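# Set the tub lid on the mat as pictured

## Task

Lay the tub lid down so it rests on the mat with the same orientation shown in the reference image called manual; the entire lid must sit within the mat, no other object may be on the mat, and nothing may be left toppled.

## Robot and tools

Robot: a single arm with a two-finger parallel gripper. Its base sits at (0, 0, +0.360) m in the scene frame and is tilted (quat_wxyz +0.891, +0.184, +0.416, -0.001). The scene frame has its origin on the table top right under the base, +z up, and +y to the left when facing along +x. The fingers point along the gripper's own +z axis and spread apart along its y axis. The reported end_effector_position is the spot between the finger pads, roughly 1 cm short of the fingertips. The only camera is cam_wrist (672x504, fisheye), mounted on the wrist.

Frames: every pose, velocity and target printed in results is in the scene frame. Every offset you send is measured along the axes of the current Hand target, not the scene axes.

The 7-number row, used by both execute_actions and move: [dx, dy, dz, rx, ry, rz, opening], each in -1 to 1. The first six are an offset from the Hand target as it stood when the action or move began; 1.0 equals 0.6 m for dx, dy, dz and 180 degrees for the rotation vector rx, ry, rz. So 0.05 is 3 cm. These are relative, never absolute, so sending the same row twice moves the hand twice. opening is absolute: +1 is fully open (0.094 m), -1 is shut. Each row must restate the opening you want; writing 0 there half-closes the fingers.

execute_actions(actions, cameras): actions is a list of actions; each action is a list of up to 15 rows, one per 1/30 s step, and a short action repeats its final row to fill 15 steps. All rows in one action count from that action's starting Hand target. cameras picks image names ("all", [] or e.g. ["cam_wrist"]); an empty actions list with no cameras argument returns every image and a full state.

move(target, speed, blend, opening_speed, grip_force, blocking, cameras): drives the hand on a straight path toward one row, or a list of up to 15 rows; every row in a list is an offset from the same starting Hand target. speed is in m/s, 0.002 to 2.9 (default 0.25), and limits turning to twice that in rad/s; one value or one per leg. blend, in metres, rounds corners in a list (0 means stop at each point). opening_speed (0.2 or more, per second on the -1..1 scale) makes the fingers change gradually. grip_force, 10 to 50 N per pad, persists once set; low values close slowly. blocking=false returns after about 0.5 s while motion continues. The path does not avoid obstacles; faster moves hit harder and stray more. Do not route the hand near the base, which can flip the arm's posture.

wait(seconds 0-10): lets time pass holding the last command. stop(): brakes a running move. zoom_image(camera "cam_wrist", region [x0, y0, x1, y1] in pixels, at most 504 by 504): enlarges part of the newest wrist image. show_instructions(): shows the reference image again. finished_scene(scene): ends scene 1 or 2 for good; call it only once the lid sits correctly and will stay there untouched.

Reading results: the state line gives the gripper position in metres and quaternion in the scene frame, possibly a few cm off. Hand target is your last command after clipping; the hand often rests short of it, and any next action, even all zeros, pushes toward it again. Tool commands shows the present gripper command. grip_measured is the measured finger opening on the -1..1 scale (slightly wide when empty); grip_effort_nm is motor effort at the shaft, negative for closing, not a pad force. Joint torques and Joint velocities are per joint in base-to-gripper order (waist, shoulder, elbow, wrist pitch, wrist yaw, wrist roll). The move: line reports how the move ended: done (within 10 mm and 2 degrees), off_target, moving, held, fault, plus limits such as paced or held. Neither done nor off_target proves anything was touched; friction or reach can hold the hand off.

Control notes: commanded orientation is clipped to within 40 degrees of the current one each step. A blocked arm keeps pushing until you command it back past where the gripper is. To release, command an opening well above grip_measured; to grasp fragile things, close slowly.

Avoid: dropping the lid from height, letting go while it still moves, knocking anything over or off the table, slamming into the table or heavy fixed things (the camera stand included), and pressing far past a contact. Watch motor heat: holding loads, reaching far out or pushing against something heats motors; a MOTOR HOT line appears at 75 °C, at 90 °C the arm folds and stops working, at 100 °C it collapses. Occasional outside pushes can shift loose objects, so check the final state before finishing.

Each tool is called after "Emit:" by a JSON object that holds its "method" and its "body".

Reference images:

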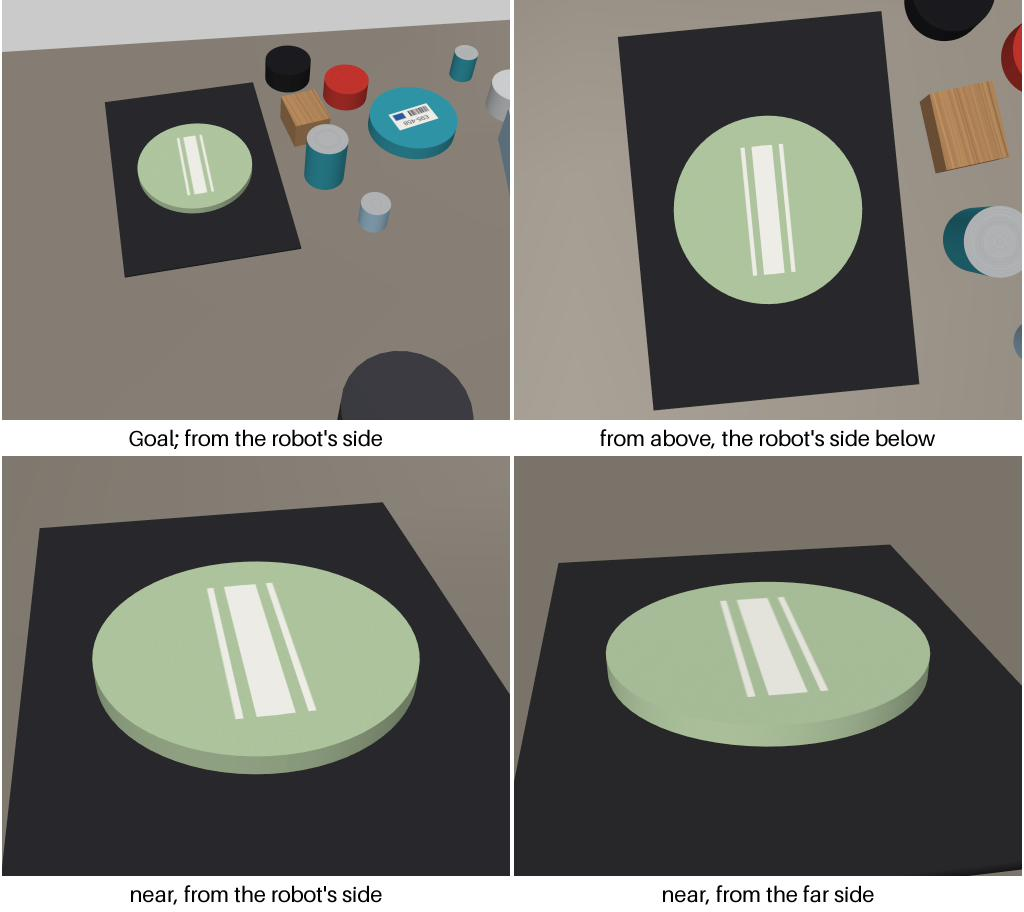

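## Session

Emit:
{"method": "execute_actions", "body": {"actions": []}}

Emit:
{"method": "show_instructions", "body": {}}

Scene clock: 0.00 s.
end_effector_position=(+0.2138, +0.1910, +0.2846) grip_measured=+1.000 grip_effort_nm=n/a end_effector_quat_wxyz=(+0.132, +0.171, +0.976, -0.032)
Joint positions: [1.299 1.948 0.887 -0.875 1.189 1.892 0.094]
Joint velocities: within noise
Joint torques (N m): no reading
Motor temperatures (°C): [26 24 25 23 23 22 23]
Heat: 26 °C.
Hand target: +0.2147, +0.1924, +0.2871; +0.136, +0.169, +0.976, -0.028
Tool commands: gripper/opening=+1.0

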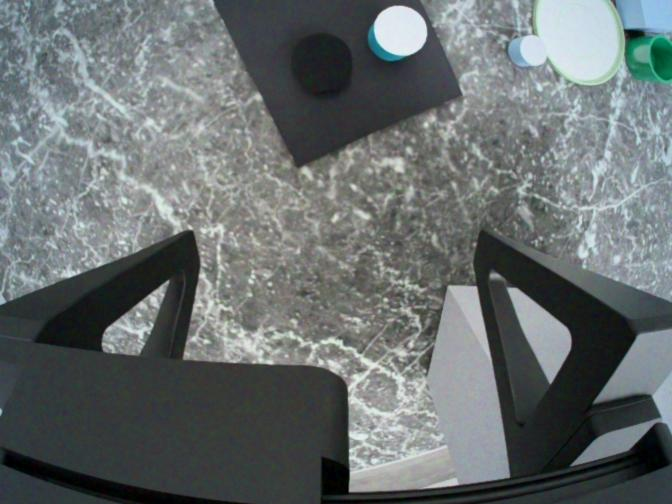

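Reference images for this scene: manual.

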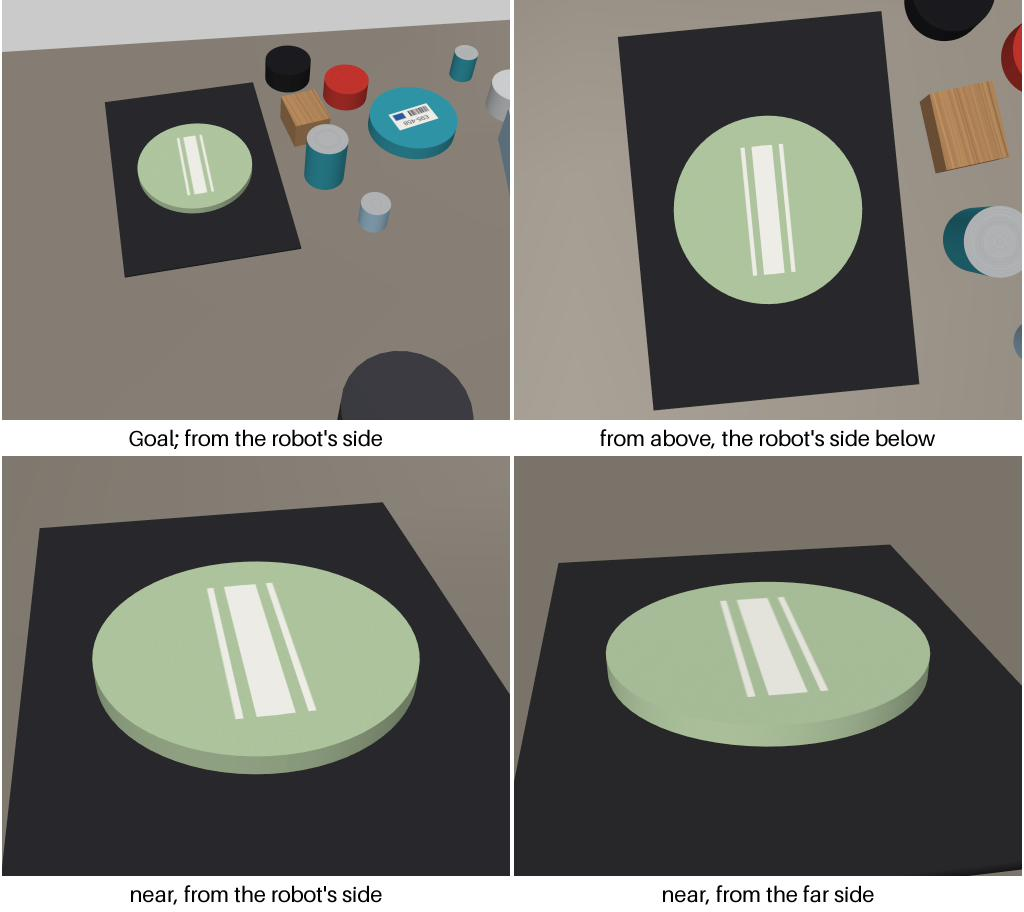

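Emit:
{"method": "move", "body": {"target": [-0.432, -0.185, 0.02, -0.0205, 0.0846, -0.1095, 1], "speed": 0.4, "cameras": ["all"]}}

Scene clock: 2.37 s.
end_effector_position=(+0.4162, +0.0053, +0.3473) grip_measured=+1.000 grip_effort_nm=0.03 end_effector_quat_wxyz=(+0.010, +0.004, +1.000, +0.004)
Joint positions: [0.691 1.182 1.342 -1.147 0.812 0.432 0.094]
Joint torques (N m): [1.92 -5.6 4.56 0.21 -0.07 -0.13]
Heat: 26 °C.
Hand target: +0.4153, +0.0033, +0.3478; +0.005, -0.002, +1.000, +0.003
Off the commanded pose: 0.002 m, 1 deg.
move: done

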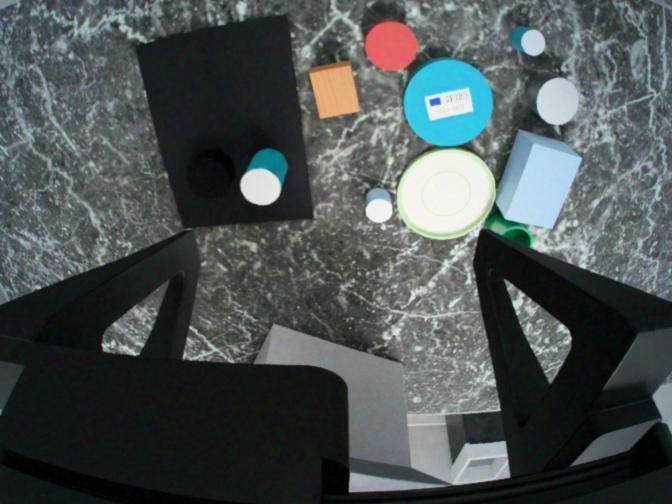

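Emit:
{"method": "move", "body": {"target": [0.162, 0.228, 0.313, 0, 0, 0.5, 1], "speed": 0.5, "cameras": ["all"]}}

Scene clock: 6.43 s.
end_effector_position=(+0.3261, +0.1429, +0.1653) grip_measured=+1.000 grip_effort_nm=0.02 end_effector_quat_wxyz=(-0.001, +0.706, +0.708, +0.016)
Joint positions: [0.62 1.673 0.84 -0.086 0.756 1.903 0.094]
Joint torques (N m): [4.56 -5.55 0.99 0.46 0.08 0.09]
Heat: 27 °C.
Hand target: +0.3193, +0.1409, +0.1600; +0.001, +0.705, +0.709, +0.006
Off the commanded pose: 0.009 m, 1 deg.
move: done

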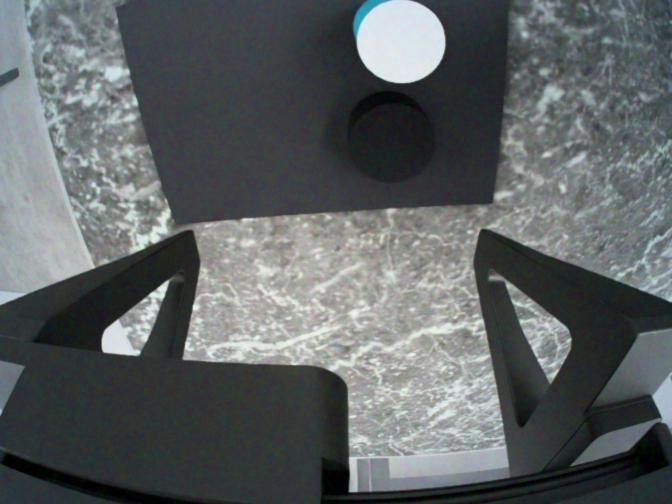

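Emit:
{"method": "move", "body": {"target": [0.02, -0.042, 0.14, 0, 0, 0, 1], "speed": 0.4, "cameras": ["all"]}}

Scene clock: 8.13 s.
end_effector_position=(+0.2994, +0.1535, +0.0802) grip_measured=+1.000 grip_effort_nm=0.01 end_effector_quat_wxyz=(+0.004, +0.709, +0.705, +0.010)
Joint positions: [0.487 1.981 0.84 0.305 0.684 1.78 0.094]
Joint torques (N m): [5.04 -6.3 0.09 0.49 -0.05 -0.1]
Heat: 27 °C.
Hand target: +0.2947, +0.1533, +0.0758; +0.001, +0.705, +0.709, +0.006
Off the commanded pose: 0.006 m, 1 deg.
move: done

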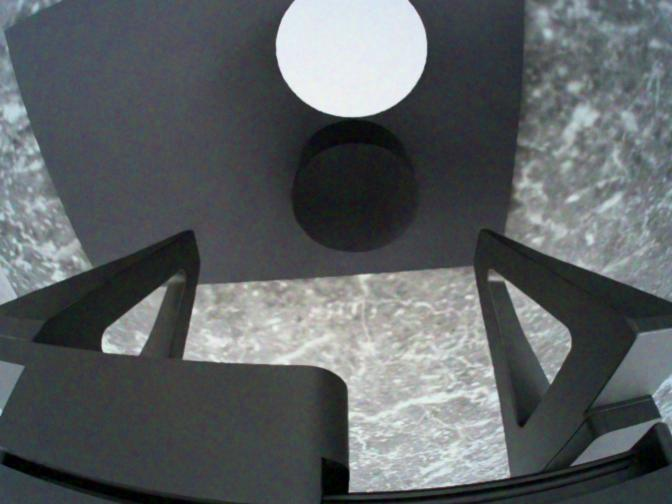

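Emit:
{"method": "move", "body": {"target": [[0.003, -0.0075, 0.093, 0, 0, 0, 1],[0.003, -0.0075, 0.093, 0, 0, 0, 0.0]], "speed": 0.25, "opening_speed": 1.2, "cameras": ["all"]}}

Scene clock: 10.47 s.
end_effector_position=(+0.2960, +0.1550, +0.0248) grip_measured=+0.081 grip_effort_nm=-0.99 end_effector_quat_wxyz=(+0.003, +0.709, +0.706, +0.010)
Joint positions: [0.393 2.172 0.94 0.446 0.62 1.694 0.051]
Joint torques (N m): [5.5 -6.27 -0.36 0.49 -0.06 -0.09]
Heat: 27 °C.
Hand target: +0.2909, +0.1554, +0.0200; +0.001, +0.705, +0.709, +0.006
Off the commanded pose: 0.007 m, 1 deg.
move: done

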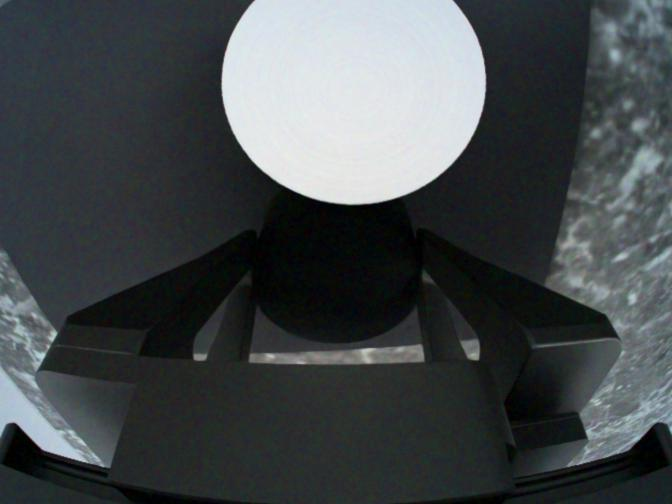

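Emit:
{"method": "move", "body": {"target": [[0, 0, -0.09, 0, 0, 0, 0.0],[0.242, 0.067, -0.09, 0, 0, 0, 0.0],[0.242, 0.067, 0.003, 0, 0, 0, 0.0]], "speed": [0.25,0.4,0.15], "blend": [0.03,0.02,0]}}

Scene clock: 12.23 s.
end_effector_position=(+0.3401, +0.2996, +0.0242) grip_measured=+0.080 grip_effort_nm=-1.00 end_effector_quat_wxyz=(+0.006, +0.715, +0.698, +0.016)
Joint positions: [0.63 2.508 1.58 0.009 0.775 1.937 0.051]
Joint torques (N m): [9.22 -7.5 1.92 0.21 0 -0.09]
Heat: 27 °C.
Hand target: +0.3304, +0.3009, +0.0195; +0.001, +0.705, +0.709, +0.006
Off the commanded pose: 0.011 m, 2 deg.
move: off_target; blend cut to 0.0269 m at target 1

Emit:
{"method": "move", "body": {"target": [[0, 0, 0.005, 0, 0, 0, 0.0],[0, 0, 0.004, 0, 0, 0, 0.7],[0, 0, -0.12, 0, 0, 0, 1.0]], "speed": [0.05,0.05,0.3], "opening_speed": 2, "cameras": ["all"]}}

Scene clock: 15.60 s.
end_effector_position=(+0.3324, +0.2994, +0.0849) grip_measured=+0.998 grip_effort_nm=0.14 end_effector_quat_wxyz=(-0.001, +0.711, +0.703, +0.008)
Joint positions: [0.728 2.363 1.475 -0.141 0.823 2.059 0.094]
Joint torques (N m): [10.18 -9.36 1.14 0.14 0.1 0.07]
Heat: 29 °C.
Hand target: +0.3297, +0.3004, +0.0916; +0.001, +0.705, +0.709, +0.006
Off the commanded pose: 0.007 m, 1 deg.
move: done; target 2's new opening was sent with the hand 0.012 m and 2 deg from that target

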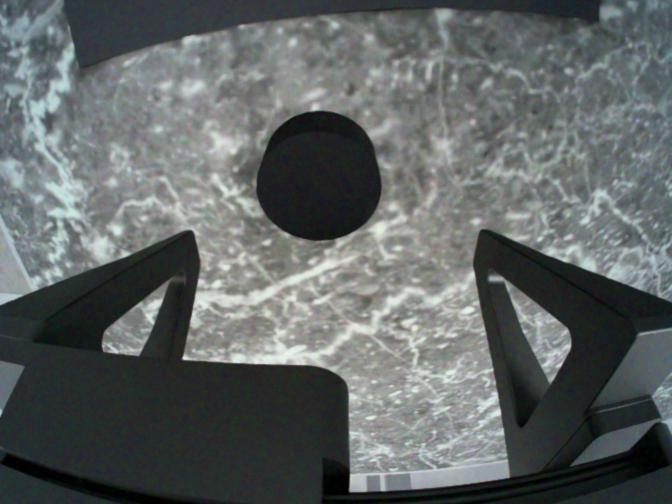

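Emit:
{"method": "move", "body": {"target": [-0.344, -0.06, -0.04, 0, 0, 0, 1], "speed": 0.4, "cameras": ["all"]}}

Scene clock: 17.30 s.
end_effector_position=(+0.2943, +0.0956, +0.1135) grip_measured=+0.998 grip_effort_nm=0.14 end_effector_quat_wxyz=(+0.000, +0.706, +0.709, +0.004)
Joint positions: [0.41 1.706 0.66 0.236 0.633 1.71 0.094]
Joint torques (N m): [3.69 -7.47 -0.43 0.46 -0.07 -0.13]
Heat: 29 °C.
Hand target: +0.2944, +0.0937, +0.1138; +0.001, +0.705, +0.709, +0.006
Off the commanded pose: 0.002 m, 0 deg.
move: done

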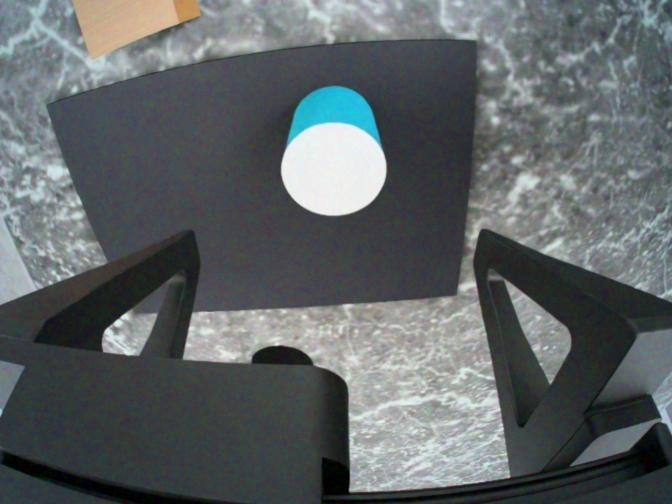

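Emit:
{"method": "move", "body": {"target": [[-0.0075, 0.003, 0.135, 0, 0, 0, 1],[-0.0075, 0.003, 0.135, 0, 0, 0, -0.25],[-0.0075, 0.003, -0.02, 0, 0, 0, -0.25],[0.344, 0.254, -0.02, 0, 0, 0, -0.25],[0.344, 0.254, 0.12, 0, 0, 0, -0.25]], "speed": [0.3,0.3,0.25,0.45,0.2], "blend": [0,0,0.03,0.03,0], "opening_speed": 1.3, "cameras": ["all"]}}

Scene clock: 22.13 s.
end_effector_position=(+0.4535, +0.2939, +0.0438) grip_measured=-0.090 grip_effort_nm=-1.00 end_effector_quat_wxyz=(+0.008, +0.716, +0.698, +0.009)
Joint positions: [0.595 2.562 2.117 -0.461 0.763 1.91 0.043]
Joint torques (N m): [10.52 -9.63 3.97 0.17 -0.04 -0.1]
Heat: 29 °C.
Hand target: +0.4465, +0.3013, +0.0447; +0.001, +0.705, +0.709, +0.006
Off the commanded pose: 0.010 m, 2 deg.
move: done

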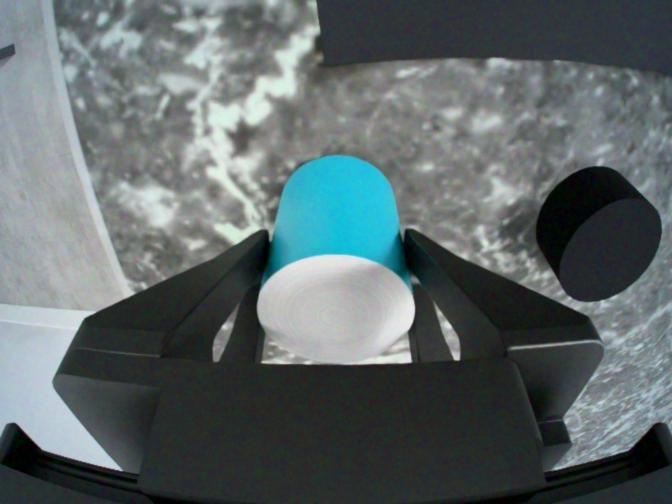

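Emit:
{"method": "move", "body": {"target": [[0, 0, 0.021, 0, 0, 0, -0.25],[0, 0, 0.020, 0, 0, 0, 0.5],[0, 0, -0.15, 0, 0, 0, 0.5]], "speed": [0.06,0.06,0.3], "opening_speed": 2, "cameras": ["all"]}}

Scene clock: 25.30 s.
end_effector_position=(+0.4525, +0.3005, +0.1309) grip_measured=+0.498 grip_effort_nm=0.14 end_effector_quat_wxyz=(+0.000, +0.712, +0.702, +0.013)
Joint positions: [0.72 2.388 2.014 -0.633 0.818 2.042 0.07]
Joint torques (N m): [10.61 -10.63 2.36 0.16 0.1 0.01]
Heat: 30 °C.
Hand target: +0.4456, +0.3007, +0.1346; +0.001, +0.705, +0.709, +0.006
Off the commanded pose: 0.008 m, 1 deg.
move: done; target 2's new opening was sent with the hand 0.011 m and 1 deg from that target

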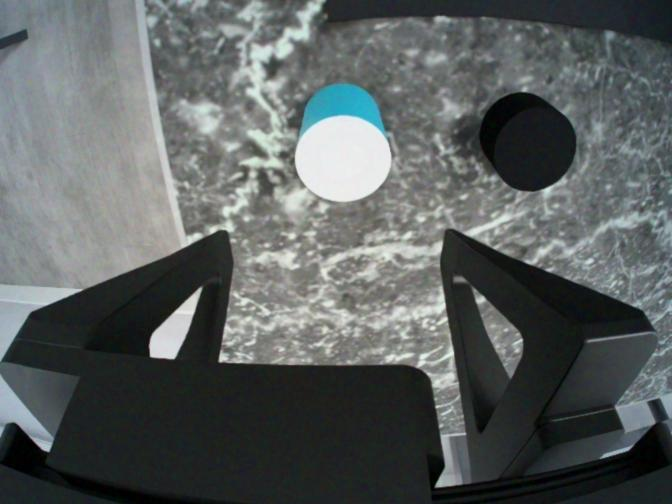

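Emit:
{"method": "move", "body": {"target": [-0.568, -0.296, 0.0, 0, 0, 0, 0.8], "speed": 0.45, "cameras": ["all"]}}

Scene clock: 29.03 s.
end_effector_position=(+0.2706, -0.0389, +0.1305) grip_measured=+0.798 grip_effort_nm=0.14 end_effector_quat_wxyz=(-0.001, +0.706, +0.708, +0.006)
Joint positions: [-0.064 1.281 0.43 0.198 0.272 1.361 0.084]
Joint torques (N m): [0.53 -7.02 -0.13 0.49 0.01 -0.12]
Heat: 30 °C.
Hand target: +0.2697, -0.0409, +0.1306; +0.001, +0.705, +0.709, +0.006
Off the commanded pose: 0.002 m, 0 deg.
move: done

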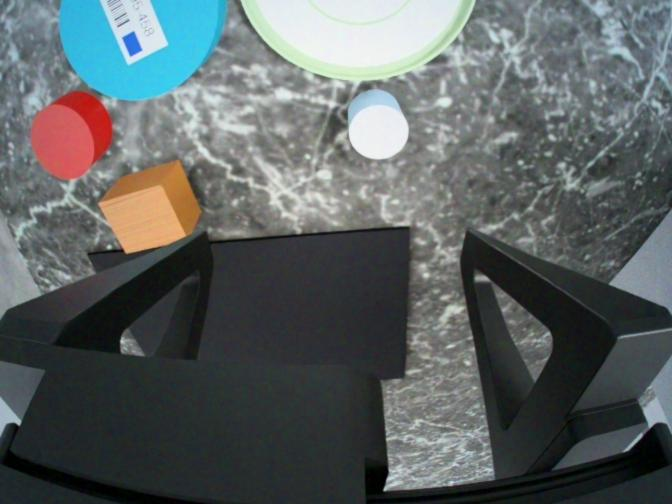

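Emit:
{"method": "move", "body": {"target": [[-0.02, -0.034, 0.188, 0, 0, 0, 0.4],[-0.02, -0.034, 0.188, 0, 0, 0, -0.5],[-0.02, -0.034, 0.12, 0, 0, 0, -0.5],[0.04, -0.158, 0.12, 0, 0, 0, -0.5],[0.04, -0.158, 0.186, 0, 0, 0, -0.5]], "speed": [0.3,0.3,0.2,0.3,0.15], "blend": [0,0,0.02,0.02,0], "opening_speed": 1.3, "cameras": ["all"]}}

Scene clock: 33.33 s.
end_effector_position=(+0.1796, -0.0138, +0.0225) grip_measured=-0.498 grip_effort_nm=-0.08 end_effector_quat_wxyz=(+0.000, +0.705, +0.709, +0.013)
Joint positions: [-0.178 2.164 0.386 1.149 0.17 1.287 0.024]
Joint torques (N m): [0.76 -4.14 -3.59 0.59 0.03 -0.07]
Heat: 29 °C.
Hand target: +0.1759, -0.0167, +0.0182; +0.001, +0.705, +0.709, +0.006
Off the commanded pose: 0.006 m, 1 deg.
move: done; blend cut to 0.0198 m at target 4

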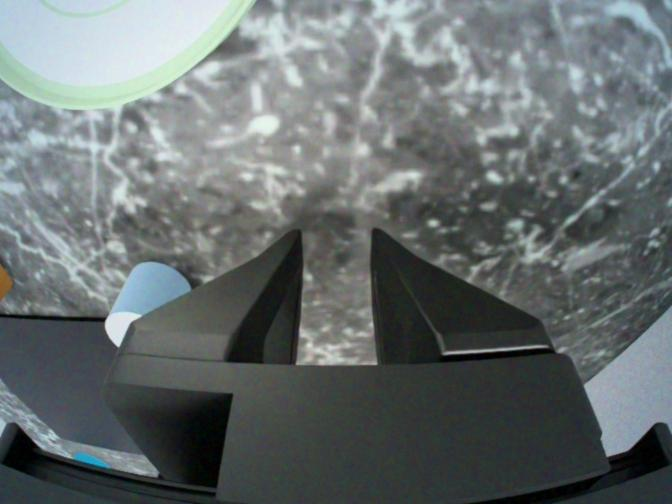

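Emit:
{"method": "move", "body": {"target": [0.0, 0.1, -0.16, 0, 0, 0, 0.4], "speed": 0.4, "cameras": ["all"]}}

Scene clock: 35.03 s.
end_effector_position=(+0.2389, -0.0188, +0.1157) grip_measured=+0.398 grip_effort_nm=0.14 end_effector_quat_wxyz=(+0.008, +0.707, +0.707, +0.014)
Joint positions: [-0.025 1.426 0.294 0.498 0.299 1.38 0.066]
Joint torques (N m): [1.95 -5.52 -0.53 0.28 0.11 0.06]
Heat: 29 °C.
Hand target: +0.2350, -0.0170, +0.1148; +0.001, +0.705, +0.709, +0.006
Off the commanded pose: 0.004 m, 1 deg.
move: done

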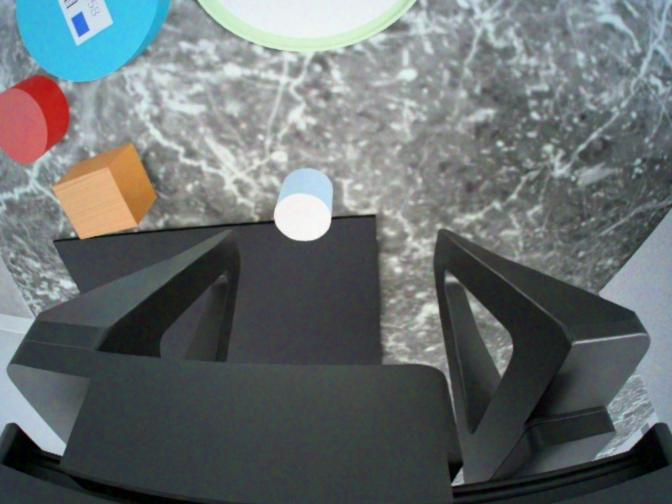

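Emit:
{"method": "move", "body": {"target": [0.048, 0.042, 0.155, 0, 0, 0, 0.4], "speed": 0.25, "cameras": ["all"]}}

Scene clock: 36.37 s.
end_effector_position=(+0.2639, +0.0087, +0.0255) grip_measured=+0.398 grip_effort_nm=0.14 end_effector_quat_wxyz=(+0.002, +0.706, +0.708, +0.010)
Joint positions: [-0.017 1.926 0.603 0.672 0.306 1.388 0.066]
Joint torques (N m): [3.33 -5.68 -1.59 0.54 0.09 0.04]
Heat: 29 °C.
Hand target: +0.2610, +0.0126, +0.0223; +0.001, +0.705, +0.709, +0.006
Off the commanded pose: 0.006 m, 0 deg.
move: done

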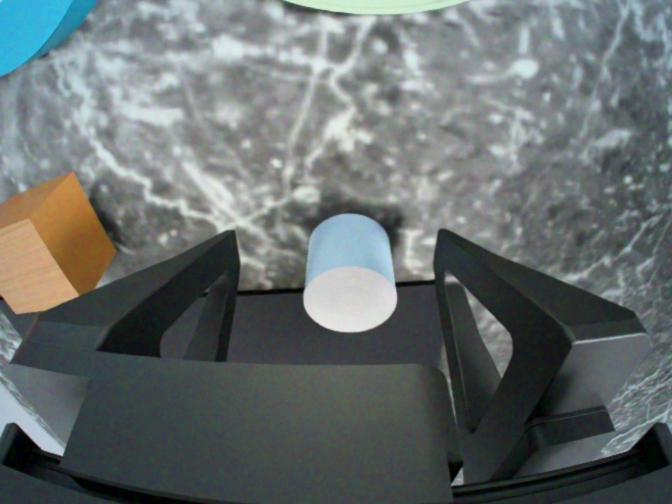

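Emit:
{"method": "move", "body": {"target": [[0.017, -0.007, 0.003, 0, 0, 0, 0.4],[0.017, -0.007, 0.003, 0, 0, 0, -0.52]], "speed": 0.15, "opening_speed": 1, "cameras": ["all"]}}

Scene clock: 38.63 s.
end_effector_position=(+0.2603, +0.0180, +0.0235) grip_measured=-0.367 grip_effort_nm=-1.00 end_effector_quat_wxyz=(+0.003, +0.706, +0.708, +0.009)
Joint positions: [0.01 1.959 0.603 0.701 0.33 1.406 0.03]
Joint torques (N m): [3.69 -5.56 -1.73 0.54 0.11 0.04]
Heat: 29 °C.
Hand target: +0.2566, +0.0228, +0.0205; +0.001, +0.705, +0.709, +0.006
Off the commanded pose: 0.007 m, 0 deg.
move: done

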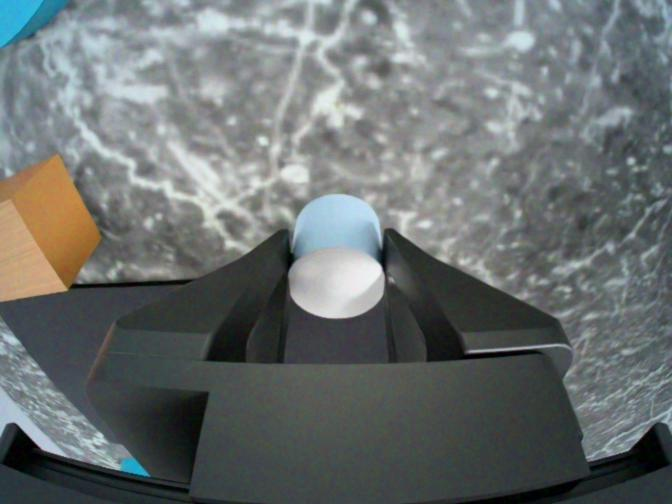

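Emit:
{"method": "move", "body": {"target": [[0,0,-0.05,0,0,0,-0.52],[-0.055,-0.136,-0.05,0,0,0,-0.52],[-0.055,-0.136,0.002,0,0,0,-0.52],[-0.055,-0.136,0.001,0,0,0,0.2],[-0.055,-0.136,-0.12,0,0,0,0.2]], "speed": [0.2,0.3,0.1,0.1,0.3], "blend": [0.015,0.015,0,0,0], "opening_speed": 1.5, "cameras": ["all"]}}

Scene clock: 42.20 s.
end_effector_position=(+0.1810, -0.0126, +0.0884) grip_measured=+0.198 grip_effort_nm=0.15 end_effector_quat_wxyz=(+0.009, +0.706, +0.708, +0.014)
Joint positions: [-0.093 1.853 0.162 1.068 0.246 1.337 0.056]
Joint torques (N m): [2.21 -6.49 -4.72 0.25 0.12 0.03]
Heat: 28 °C.
Hand target: +0.1746, -0.0111, +0.0915; +0.001, +0.705, +0.709, +0.006
Off the commanded pose: 0.007 m, 1 deg.
move: done; blend cut to 0.0149 m at target 1

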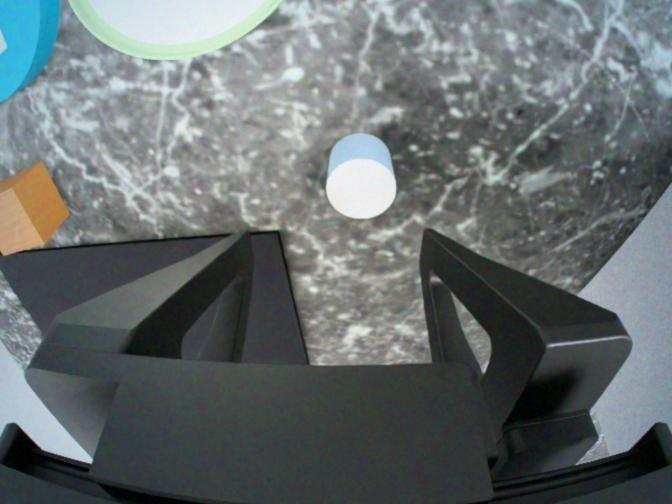

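Emit:
{"method": "move", "body": {"target": [-0.12, 0.047, 0.04, 0, -0.222, 0, -0.1], "speed": 0.3, "cameras": ["all"]}}

Scene clock: 44.93 s.
end_effector_position=(+0.2066, -0.0843, +0.0688) grip_measured=-0.098 grip_effort_nm=-0.08 end_effector_quat_wxyz=(+0.242, +0.672, +0.662, -0.228)
Joint positions: [0.032 2.168 0.431 1.262 1.021 1.306 0.042]
Joint torques (N m): [2.93 -4.36 -2.89 0.84 0.57 -0.15]
Heat: 28 °C.
Hand target: +0.2034, -0.0828, +0.0672; +0.243, +0.665, +0.666, -0.235
Off the commanded pose: 0.004 m, 1 deg.
move: done

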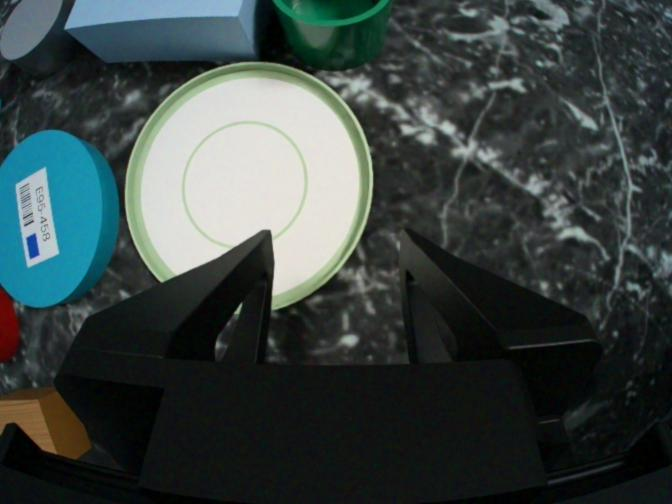

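Emit:
{"method": "move", "body": {"target": [0.008, -0.026, 0.056, 0, 0, 0, -0.1], "speed": 0.2, "cameras": ["all"]}}

Scene clock: 46.47 s.
end_effector_position=(+0.1926, -0.0997, +0.0418) grip_measured=-0.098 grip_effort_nm=-0.08 end_effector_quat_wxyz=(+0.245, +0.668, +0.664, -0.230)
Joint positions: [-0.065 2.328 0.488 1.436 0.939 1.218 0.042]
Joint torques (N m): [1.54 -4.16 -3.19 0.9 0.34 -0.12]
Heat: 28 °C.
Hand target: +0.1881, -0.1005, +0.0382; +0.243, +0.665, +0.666, -0.235
Off the commanded pose: 0.006 m, 1 deg.
move: done

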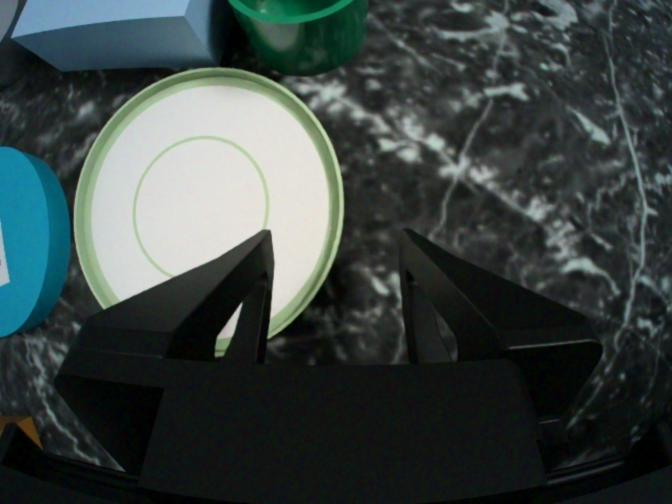

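Emit:
{"method": "move", "body": {"target": [0.003, -0.003, 0.050, 0, 0, 0, -0.1], "speed": 0.12, "cameras": ["all"]}}

Scene clock: 47.63 s.
end_effector_position=(+0.1918, -0.1174, +0.0177) grip_measured=-0.098 grip_effort_nm=-0.08 end_effector_quat_wxyz=(+0.246, +0.668, +0.663, -0.230)
Joint positions: [-0.15 2.39 0.568 1.46 0.86 1.166 0.042]
Joint torques (N m): [1.02 -4.31 -3.19 0.9 0.37 -0.11]
Heat: 28 °C.
Hand target: +0.1866, -0.1183, +0.0139; +0.243, +0.665, +0.666, -0.236
Off the commanded pose: 0.007 m, 1 deg.
move: done

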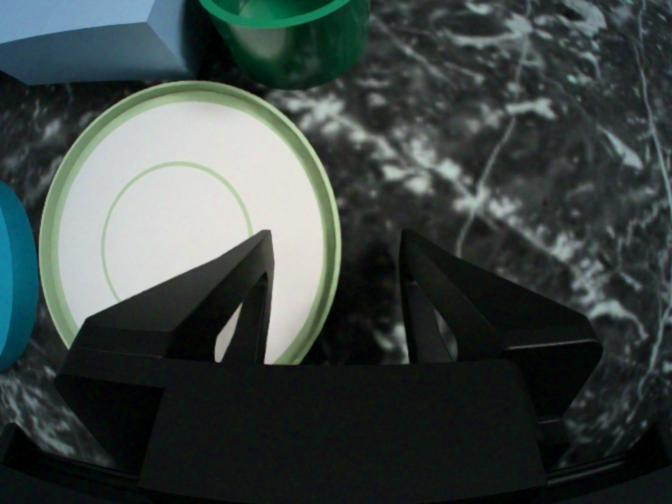

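Emit:
{"method": "move", "body": {"target": [[0.004, 0, 0.005, 0, 0, 0, -0.1],[0.004, 0, 0.005, 0, 0, 0, -1]], "speed": 0.08, "opening_speed": 0.8, "cameras": ["all"]}}

Scene clock: 49.80 s.
end_effector_position=(+0.1930, -0.1167, +0.0139) grip_measured=-0.972 grip_effort_nm=-0.92 end_effector_quat_wxyz=(+0.246, +0.668, +0.664, -0.228)
Joint positions: [-0.151 2.402 0.583 1.461 0.856 1.161 0.001]
Joint torques (N m): [0.91 -4.22 -3.17 0.96 0.35 -0.11]
Heat: 28 °C.
Hand target: +0.1866, -0.1185, +0.0100; +0.243, +0.665, +0.666, -0.236
Off the commanded pose: 0.008 m, 1 deg.
move: done

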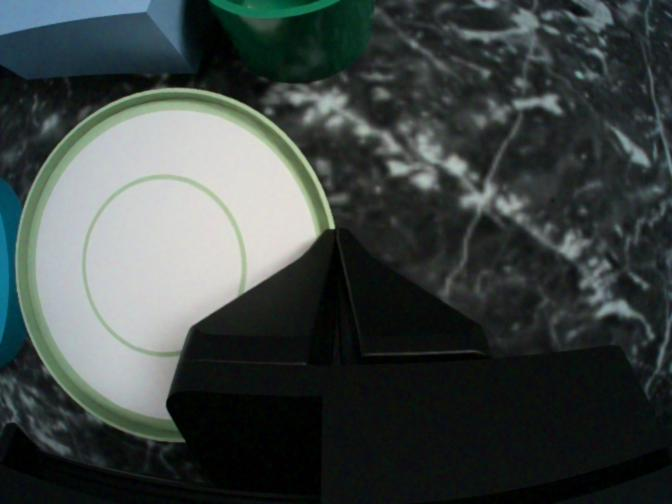

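Emit:
{"method": "move", "body": {"target": [-0.043, 0, -0.051, 0, 0, 0, -1], "speed": 0.12, "cameras": ["all"]}}

Scene clock: 50.70 s.
end_effector_position=(+0.1879, -0.1188, +0.0441) grip_measured=-0.975 grip_effort_nm=-1.00 end_effector_quat_wxyz=(+0.241, +0.664, +0.669, -0.231)
Joint positions: [-0.139 2.31 0.457 1.476 0.867 1.164 0.001]
Joint torques (N m): [2.29 -6.71 -5.59 0.95 0.53 0.07]
Heat: 28 °C.
Hand target: +0.1863, -0.1188, +0.0500; +0.243, +0.665, +0.666, -0.236
Off the commanded pose: 0.006 m, 1 deg.
move: done

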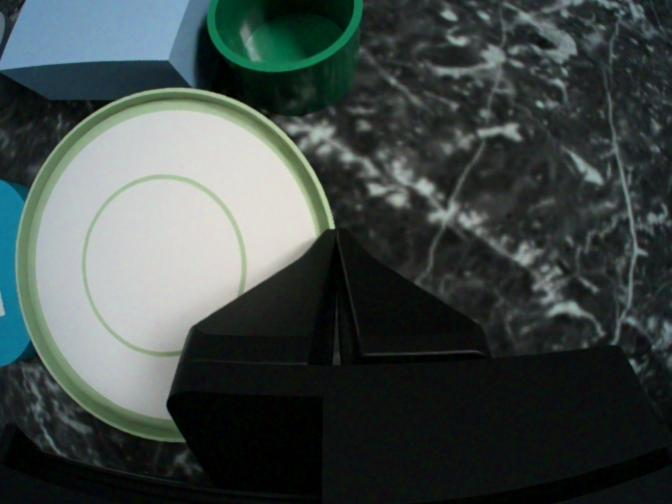

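Emit:
{"method": "move", "body": {"target": [[-0.0373, 0.0728, -0.12, 0, 0.1, 0, -1],[0.0295, 0.1495, -0.326, 0, 0.35, 0, -1],[0.298, 0.151, -0.396, 0, 0.6, 0, -1]], "speed": [0.3,0.45,0.45], "blend": [0.03,0.04,0], "cameras": ["all"]}}

Scene clock: 54.80 s.
end_effector_position=(+0.2772, +0.1622, +0.1185) grip_measured=-0.975 grip_effort_nm=-1.00 end_effector_quat_wxyz=(-0.388, +0.592, +0.590, +0.389)
Joint positions: [-0.055 1.937 0.765 0.238 -0.847 1.284 0.001]
Joint torques (N m): [4.05 -6.02 -1.16 0.06 -0.72 -0.11]
Heat: 28 °C.
Hand target: +0.2747, +0.1708, +0.1202; -0.396, +0.581, +0.588, +0.399
Off the commanded pose: 0.009 m, 2 deg.
move: done

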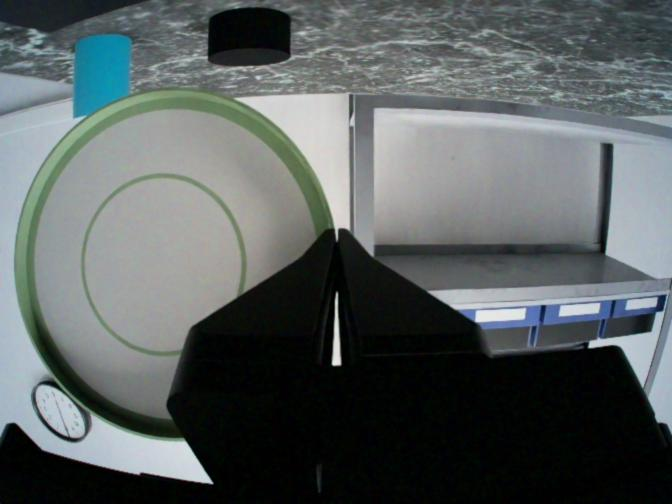

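Emit:
{"method": "move", "body": {"target": [-0.083, 0.003, 0.0437, 0, 0, 0, -1], "speed": 0.15, "cameras": ["all"]}}

Scene clock: 55.87 s.
end_effector_position=(+0.2816, +0.1757, +0.0665) grip_measured=-0.975 grip_effort_nm=-1.00 end_effector_quat_wxyz=(-0.390, +0.583, +0.593, +0.395)
Joint positions: [-0.063 2.161 0.962 0.247 -0.864 1.248 0.001]
Joint torques (N m): [2.67 -6.41 -1.4 -0.1 -0.71 -0.12]
Heat: 28 °C.
Hand target: +0.2772, +0.1769, +0.0642; -0.396, +0.581, +0.588, +0.399
Off the commanded pose: 0.005 m, 1 deg.
move: done

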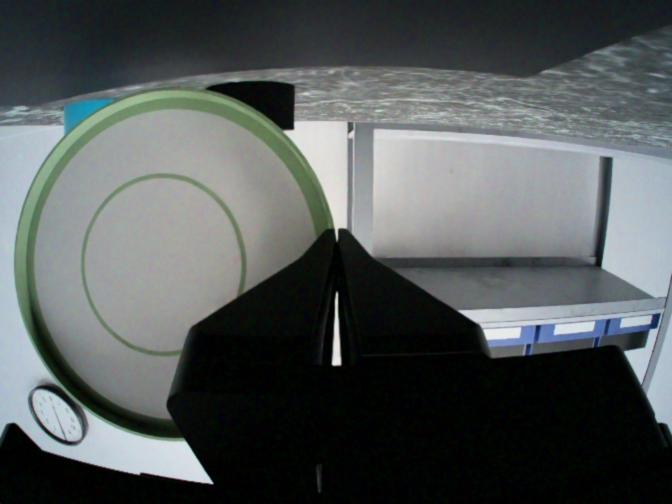

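Emit:
{"method": "move", "body": {"target": [-0.019, -0.003, -0.007, 0, 0, 0, -1], "speed": 0.06, "cameras": ["all"]}}

Scene clock: 57.00 s.
end_effector_position=(+0.2846, +0.1667, +0.0572) grip_measured=-0.975 grip_effort_nm=-1.00 end_effector_quat_wxyz=(-0.381, +0.582, +0.596, +0.401)
Joint positions: [-0.092 2.182 0.993 0.23 -0.881 1.211 0.001]
Joint torques (N m): [2.52 -6.22 -1.29 -0.33 -0.72 -0.11]
Heat: 28 °C.
Hand target: +0.2754, +0.1688, +0.0552; -0.396, +0.581, +0.588, +0.399
Off the commanded pose: 0.010 m, 2 deg.
move: done

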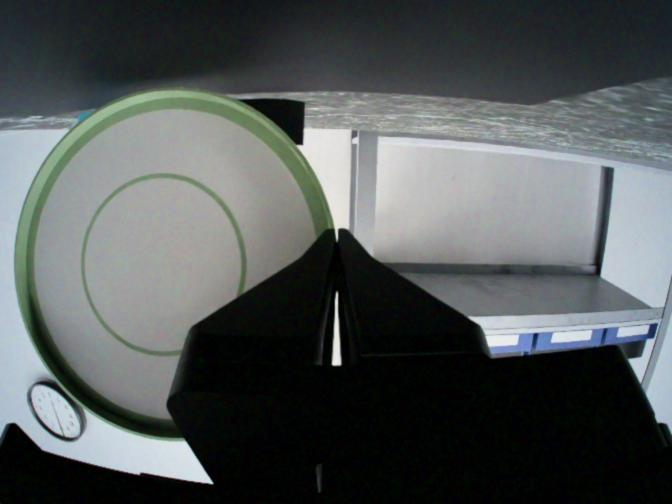

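Emit:
{"method": "move", "body": {"target": [0, 0, 0, 0, 0, 0, -0.7], "speed": 0.06, "opening_speed": 0.25, "cameras": ["all"]}}

Scene clock: 58.47 s.
end_effector_position=(+0.2845, +0.1670, +0.0578) grip_measured=-0.702 grip_effort_nm=0.15 end_effector_quat_wxyz=(-0.382, +0.581, +0.596, +0.402)
Joint positions: [-0.092 2.182 0.993 0.228 -0.884 1.209 0.014]
Joint torques (N m): [2.47 -6.22 -1.28 -0.31 -0.7 -0.1]
Heat: 28 °C.
Hand target: +0.2754, +0.1688, +0.0552; -0.396, +0.581, +0.588, +0.399
Off the commanded pose: 0.010 m, 2 deg.
move: done

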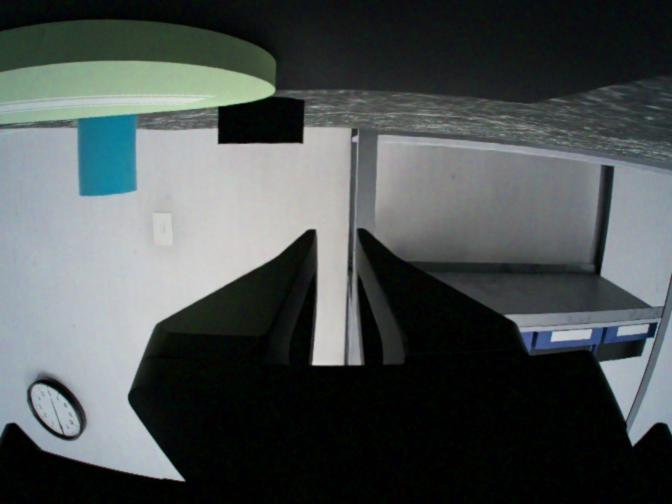

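Emit:
{"method": "move", "body": {"target": [[0, 0, -0.12, 0, 0, 0, -0.7],[0.146, 0.075, -0.288, 0, -0.378, 0, 0.5]], "speed": [0.3,0.5], "blend": [0.04,0], "cameras": ["all"]}}

Scene clock: 62.13 s.
end_effector_position=(+0.3211, +0.0369, +0.2008) grip_measured=+0.498 grip_effort_nm=0.15 end_effector_quat_wxyz=(+0.004, +0.711, +0.703, +0.013)
Joint positions: [0.417 1.212 0.647 -0.225 0.635 1.718 0.07]
Joint torques (N m): [3.38 -4.52 3.54 0.19 0.11 0.06]
Heat: 28 °C.
Hand target: +0.3196, +0.0405, +0.2006; +0.001, +0.705, +0.709, +0.006
Off the commanded pose: 0.004 m, 1 deg.
move: done; blend cut to 0.0359 m at target 1

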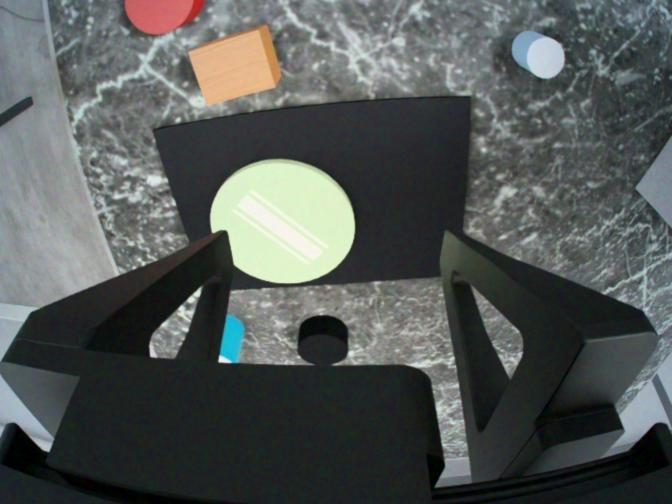

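Emit:
{"method": "move", "body": {"target": [[0.084, 0.212, 0.12, 0, 0, -0.361, 1],[0.084, 0.212, 0.304, 0, 0, -0.361, 1]], "speed": [0.45,0.25], "blend": [0.03,0], "cameras": ["all"]}}

Scene clock: 65.60 s.
end_effector_position=(+0.4495, +0.0891, +0.0254) grip_measured=+0.998 grip_effort_nm=0.14 end_effector_quat_wxyz=(+0.004, +0.218, +0.976, +0.002)
Joint positions: [0.235 2.067 1.452 -0.114 0.512 0.436 0.094]
Joint torques (N m): [5.45 -9.5 2.59 0.51 -0.07 -0.08]
Heat: 28 °C.
Hand target: +0.4483, +0.0928, +0.0198; +0.004, +0.214, +0.977, +0.004
Off the commanded pose: 0.007 m, 1 deg.
move: done

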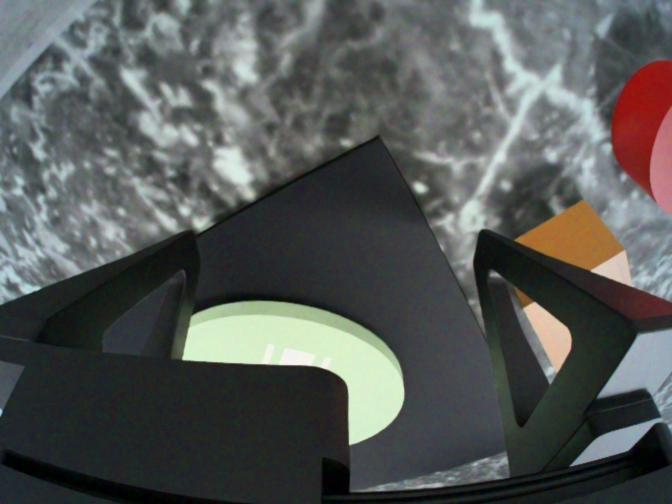

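Emit:
{"method": "move", "body": {"target": [[0, 0.048, 0.01, 0, 0, 0, 1],[0.085, 0.048, 0.01, 0, 0, 0, 1]], "speed": [0.2,0.12], "blend": [0.01,0], "cameras": ["all"]}}

Scene clock: 67.27 s.
end_effector_position=(+0.4219, +0.1276, +0.0155) grip_measured=+0.998 grip_effort_nm=0.14 end_effector_quat_wxyz=(+0.007, +0.220, +0.975, +0.003)
Joint positions: [0.3 2.139 1.4 -0.009 0.559 0.489 0.094]
Joint torques (N m): [7.75 -8.54 1.06 0.55 0.1 0.05]
Heat: 28 °C.
Hand target: +0.4141, +0.1403, +0.0138; +0.004, +0.214, +0.977, +0.004
Off the commanded pose: 0.015 m, 1 deg.
move: off_target

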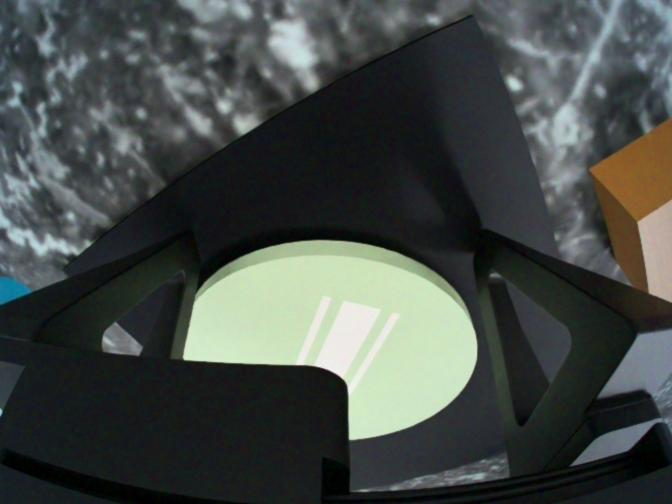

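Emit:
{"method": "move", "body": {"target": [0.024, -0.008, -0.006, 0, 0, 0, 1], "speed": 0.1, "cameras": ["all"]}}

Scene clock: 68.47 s.
end_effector_position=(+0.4011, +0.1315, +0.0140) grip_measured=+0.998 grip_effort_nm=0.14 end_effector_quat_wxyz=(+0.001, +0.217, +0.976, +0.001)
Joint positions: [0.309 2.139 1.331 0.042 0.566 0.498 0.094]
Joint torques (N m): [7.82 -9.5 0.54 0.53 0.12 0.07]
Heat: 28 °C.
Hand target: +0.3992, +0.1419, +0.0173; +0.004, +0.214, +0.977, +0.004
Off the commanded pose: 0.011 m, 1 deg.
move: off_target

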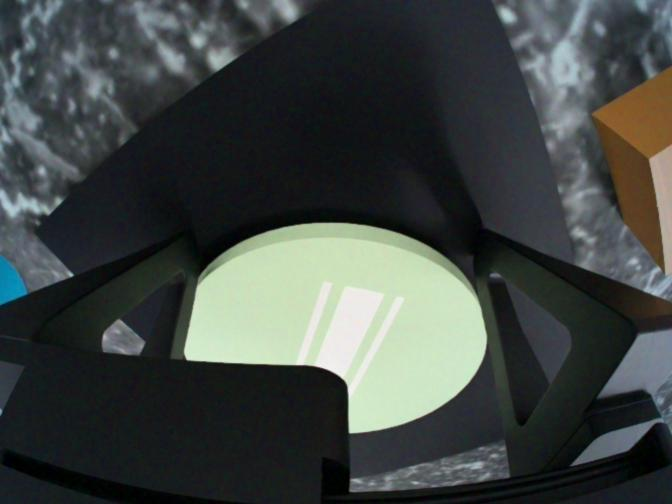

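Emit:
{"method": "move", "body": {"target": [[0.0, 0.0, -0.006, 0, 0, 0, 0.84],[0.0111, 0.0307, -0.006, 0, 0, -0.1444, 0.84],[0.0309, 0.0552, -0.006, 0, 0, -0.289, 0.84]], "speed": [0.1,0.2,0.2], "blend": [0,0.01,0], "grip_force": 30, "cameras": ["all"]}}

Scene clock: 72.87 s.
end_effector_position=(+0.4069, +0.1646, +0.0219) grip_measured=+0.842 grip_effort_nm=-0.08 end_effector_quat_wxyz=(+0.014, -0.215, +0.977, -0.004)
Joint positions: [0.383 2.188 1.385 0.034 0.625 -0.329 0.087]
Joint torques (N m): [8.75 -7.71 2.07 0.26 0.11 -0.13]
Heat: 29 °C.
Hand target: +0.3960, +0.1798, +0.0212; +0.006, -0.236, +0.972, +0.002
Off the commanded pose: 0.019 m, 3 deg.
grip_force (N): 30
move: off_target

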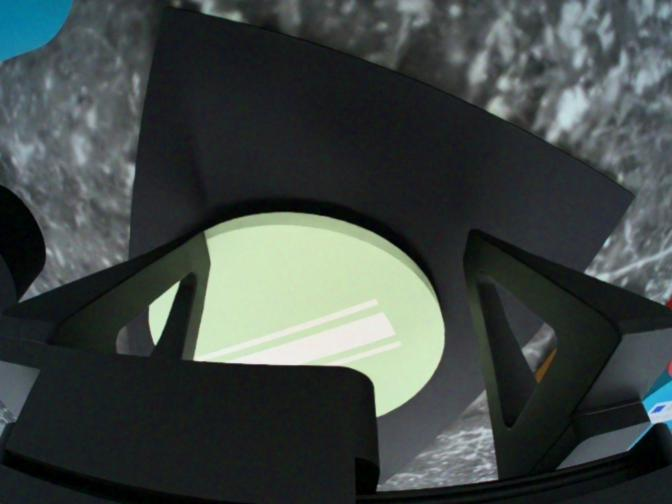

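Emit:
{"method": "move", "body": {"target": [[0.0, 0.0, 0.0, 0, 0, 0, 1],[0.0, 0.016, 0.007, 0, 0, 0, 1]], "speed": 0.1, "cameras": ["all"]}}

Scene clock: 74.93 s.
end_effector_position=(+0.4012, +0.1742, +0.0184) grip_measured=+0.998 grip_effort_nm=0.14 end_effector_quat_wxyz=(+0.011, -0.223, +0.975, -0.002)
Joint positions: [0.397 2.217 1.4 0.034 0.632 -0.33 0.094]
Joint torques (N m): [8.72 -7.54 2.06 0.31 0.09 -0.01]
Heat: 29 °C.
Hand target: +0.3916, +0.1883, +0.0169; +0.006, -0.236, +0.972, +0.002
Off the commanded pose: 0.017 m, 2 deg.
grip_force (N): 30
move: off_target

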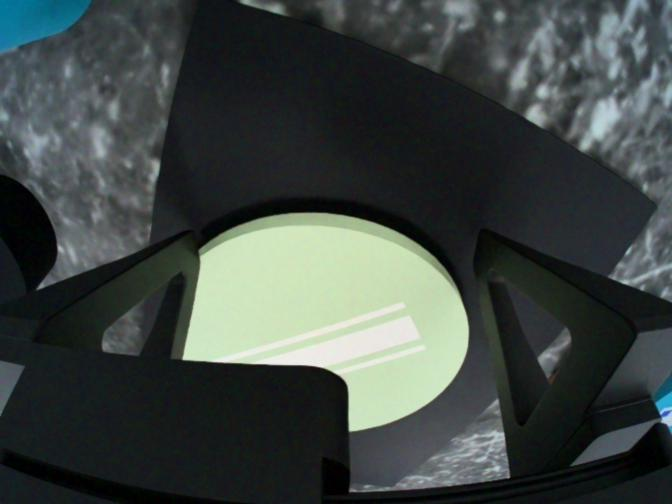

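Emit:
{"method": "move", "body": {"target": [[0.0, 0.010, 0.0, 0, 0, 0, 1],[0.0, 0.010, 0.0, 0, 0, 0, 0.7]], "speed": 0.1, "opening_speed": 0.3, "grip_force": 40, "cameras": ["all"]}}

Scene clock: 77.20 s.
end_effector_position=(+0.3983, +0.1793, +0.0184) grip_measured=+0.702 grip_effort_nm=-0.09 end_effector_quat_wxyz=(+0.010, -0.226, +0.974, -0.002)
Joint positions: [0.407 2.228 1.404 0.034 0.638 -0.326 0.08]
Joint torques (N m): [8.85 -7.39 1.92 0.36 0.09 0.06]
Heat: 30 °C.
Hand target: +0.3888, +0.1938, +0.0169; +0.006, -0.236, +0.972, +0.002
Off the commanded pose: 0.017 m, 1 deg.
grip_force (N): 40
move: off_target; target 2's new opening was sent with the hand 0.017 m and 1 deg from that target

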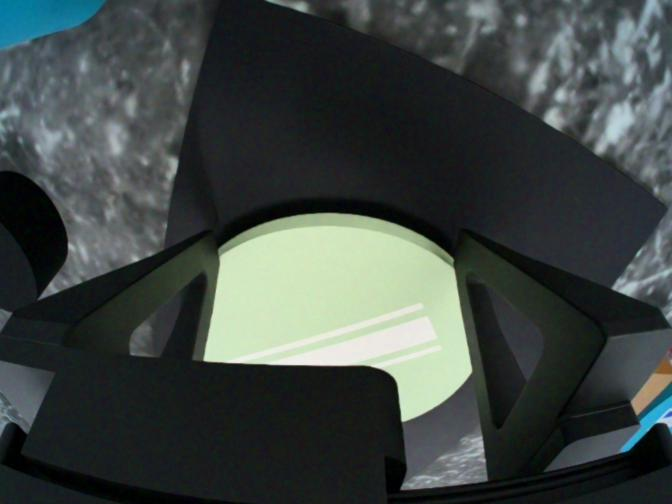

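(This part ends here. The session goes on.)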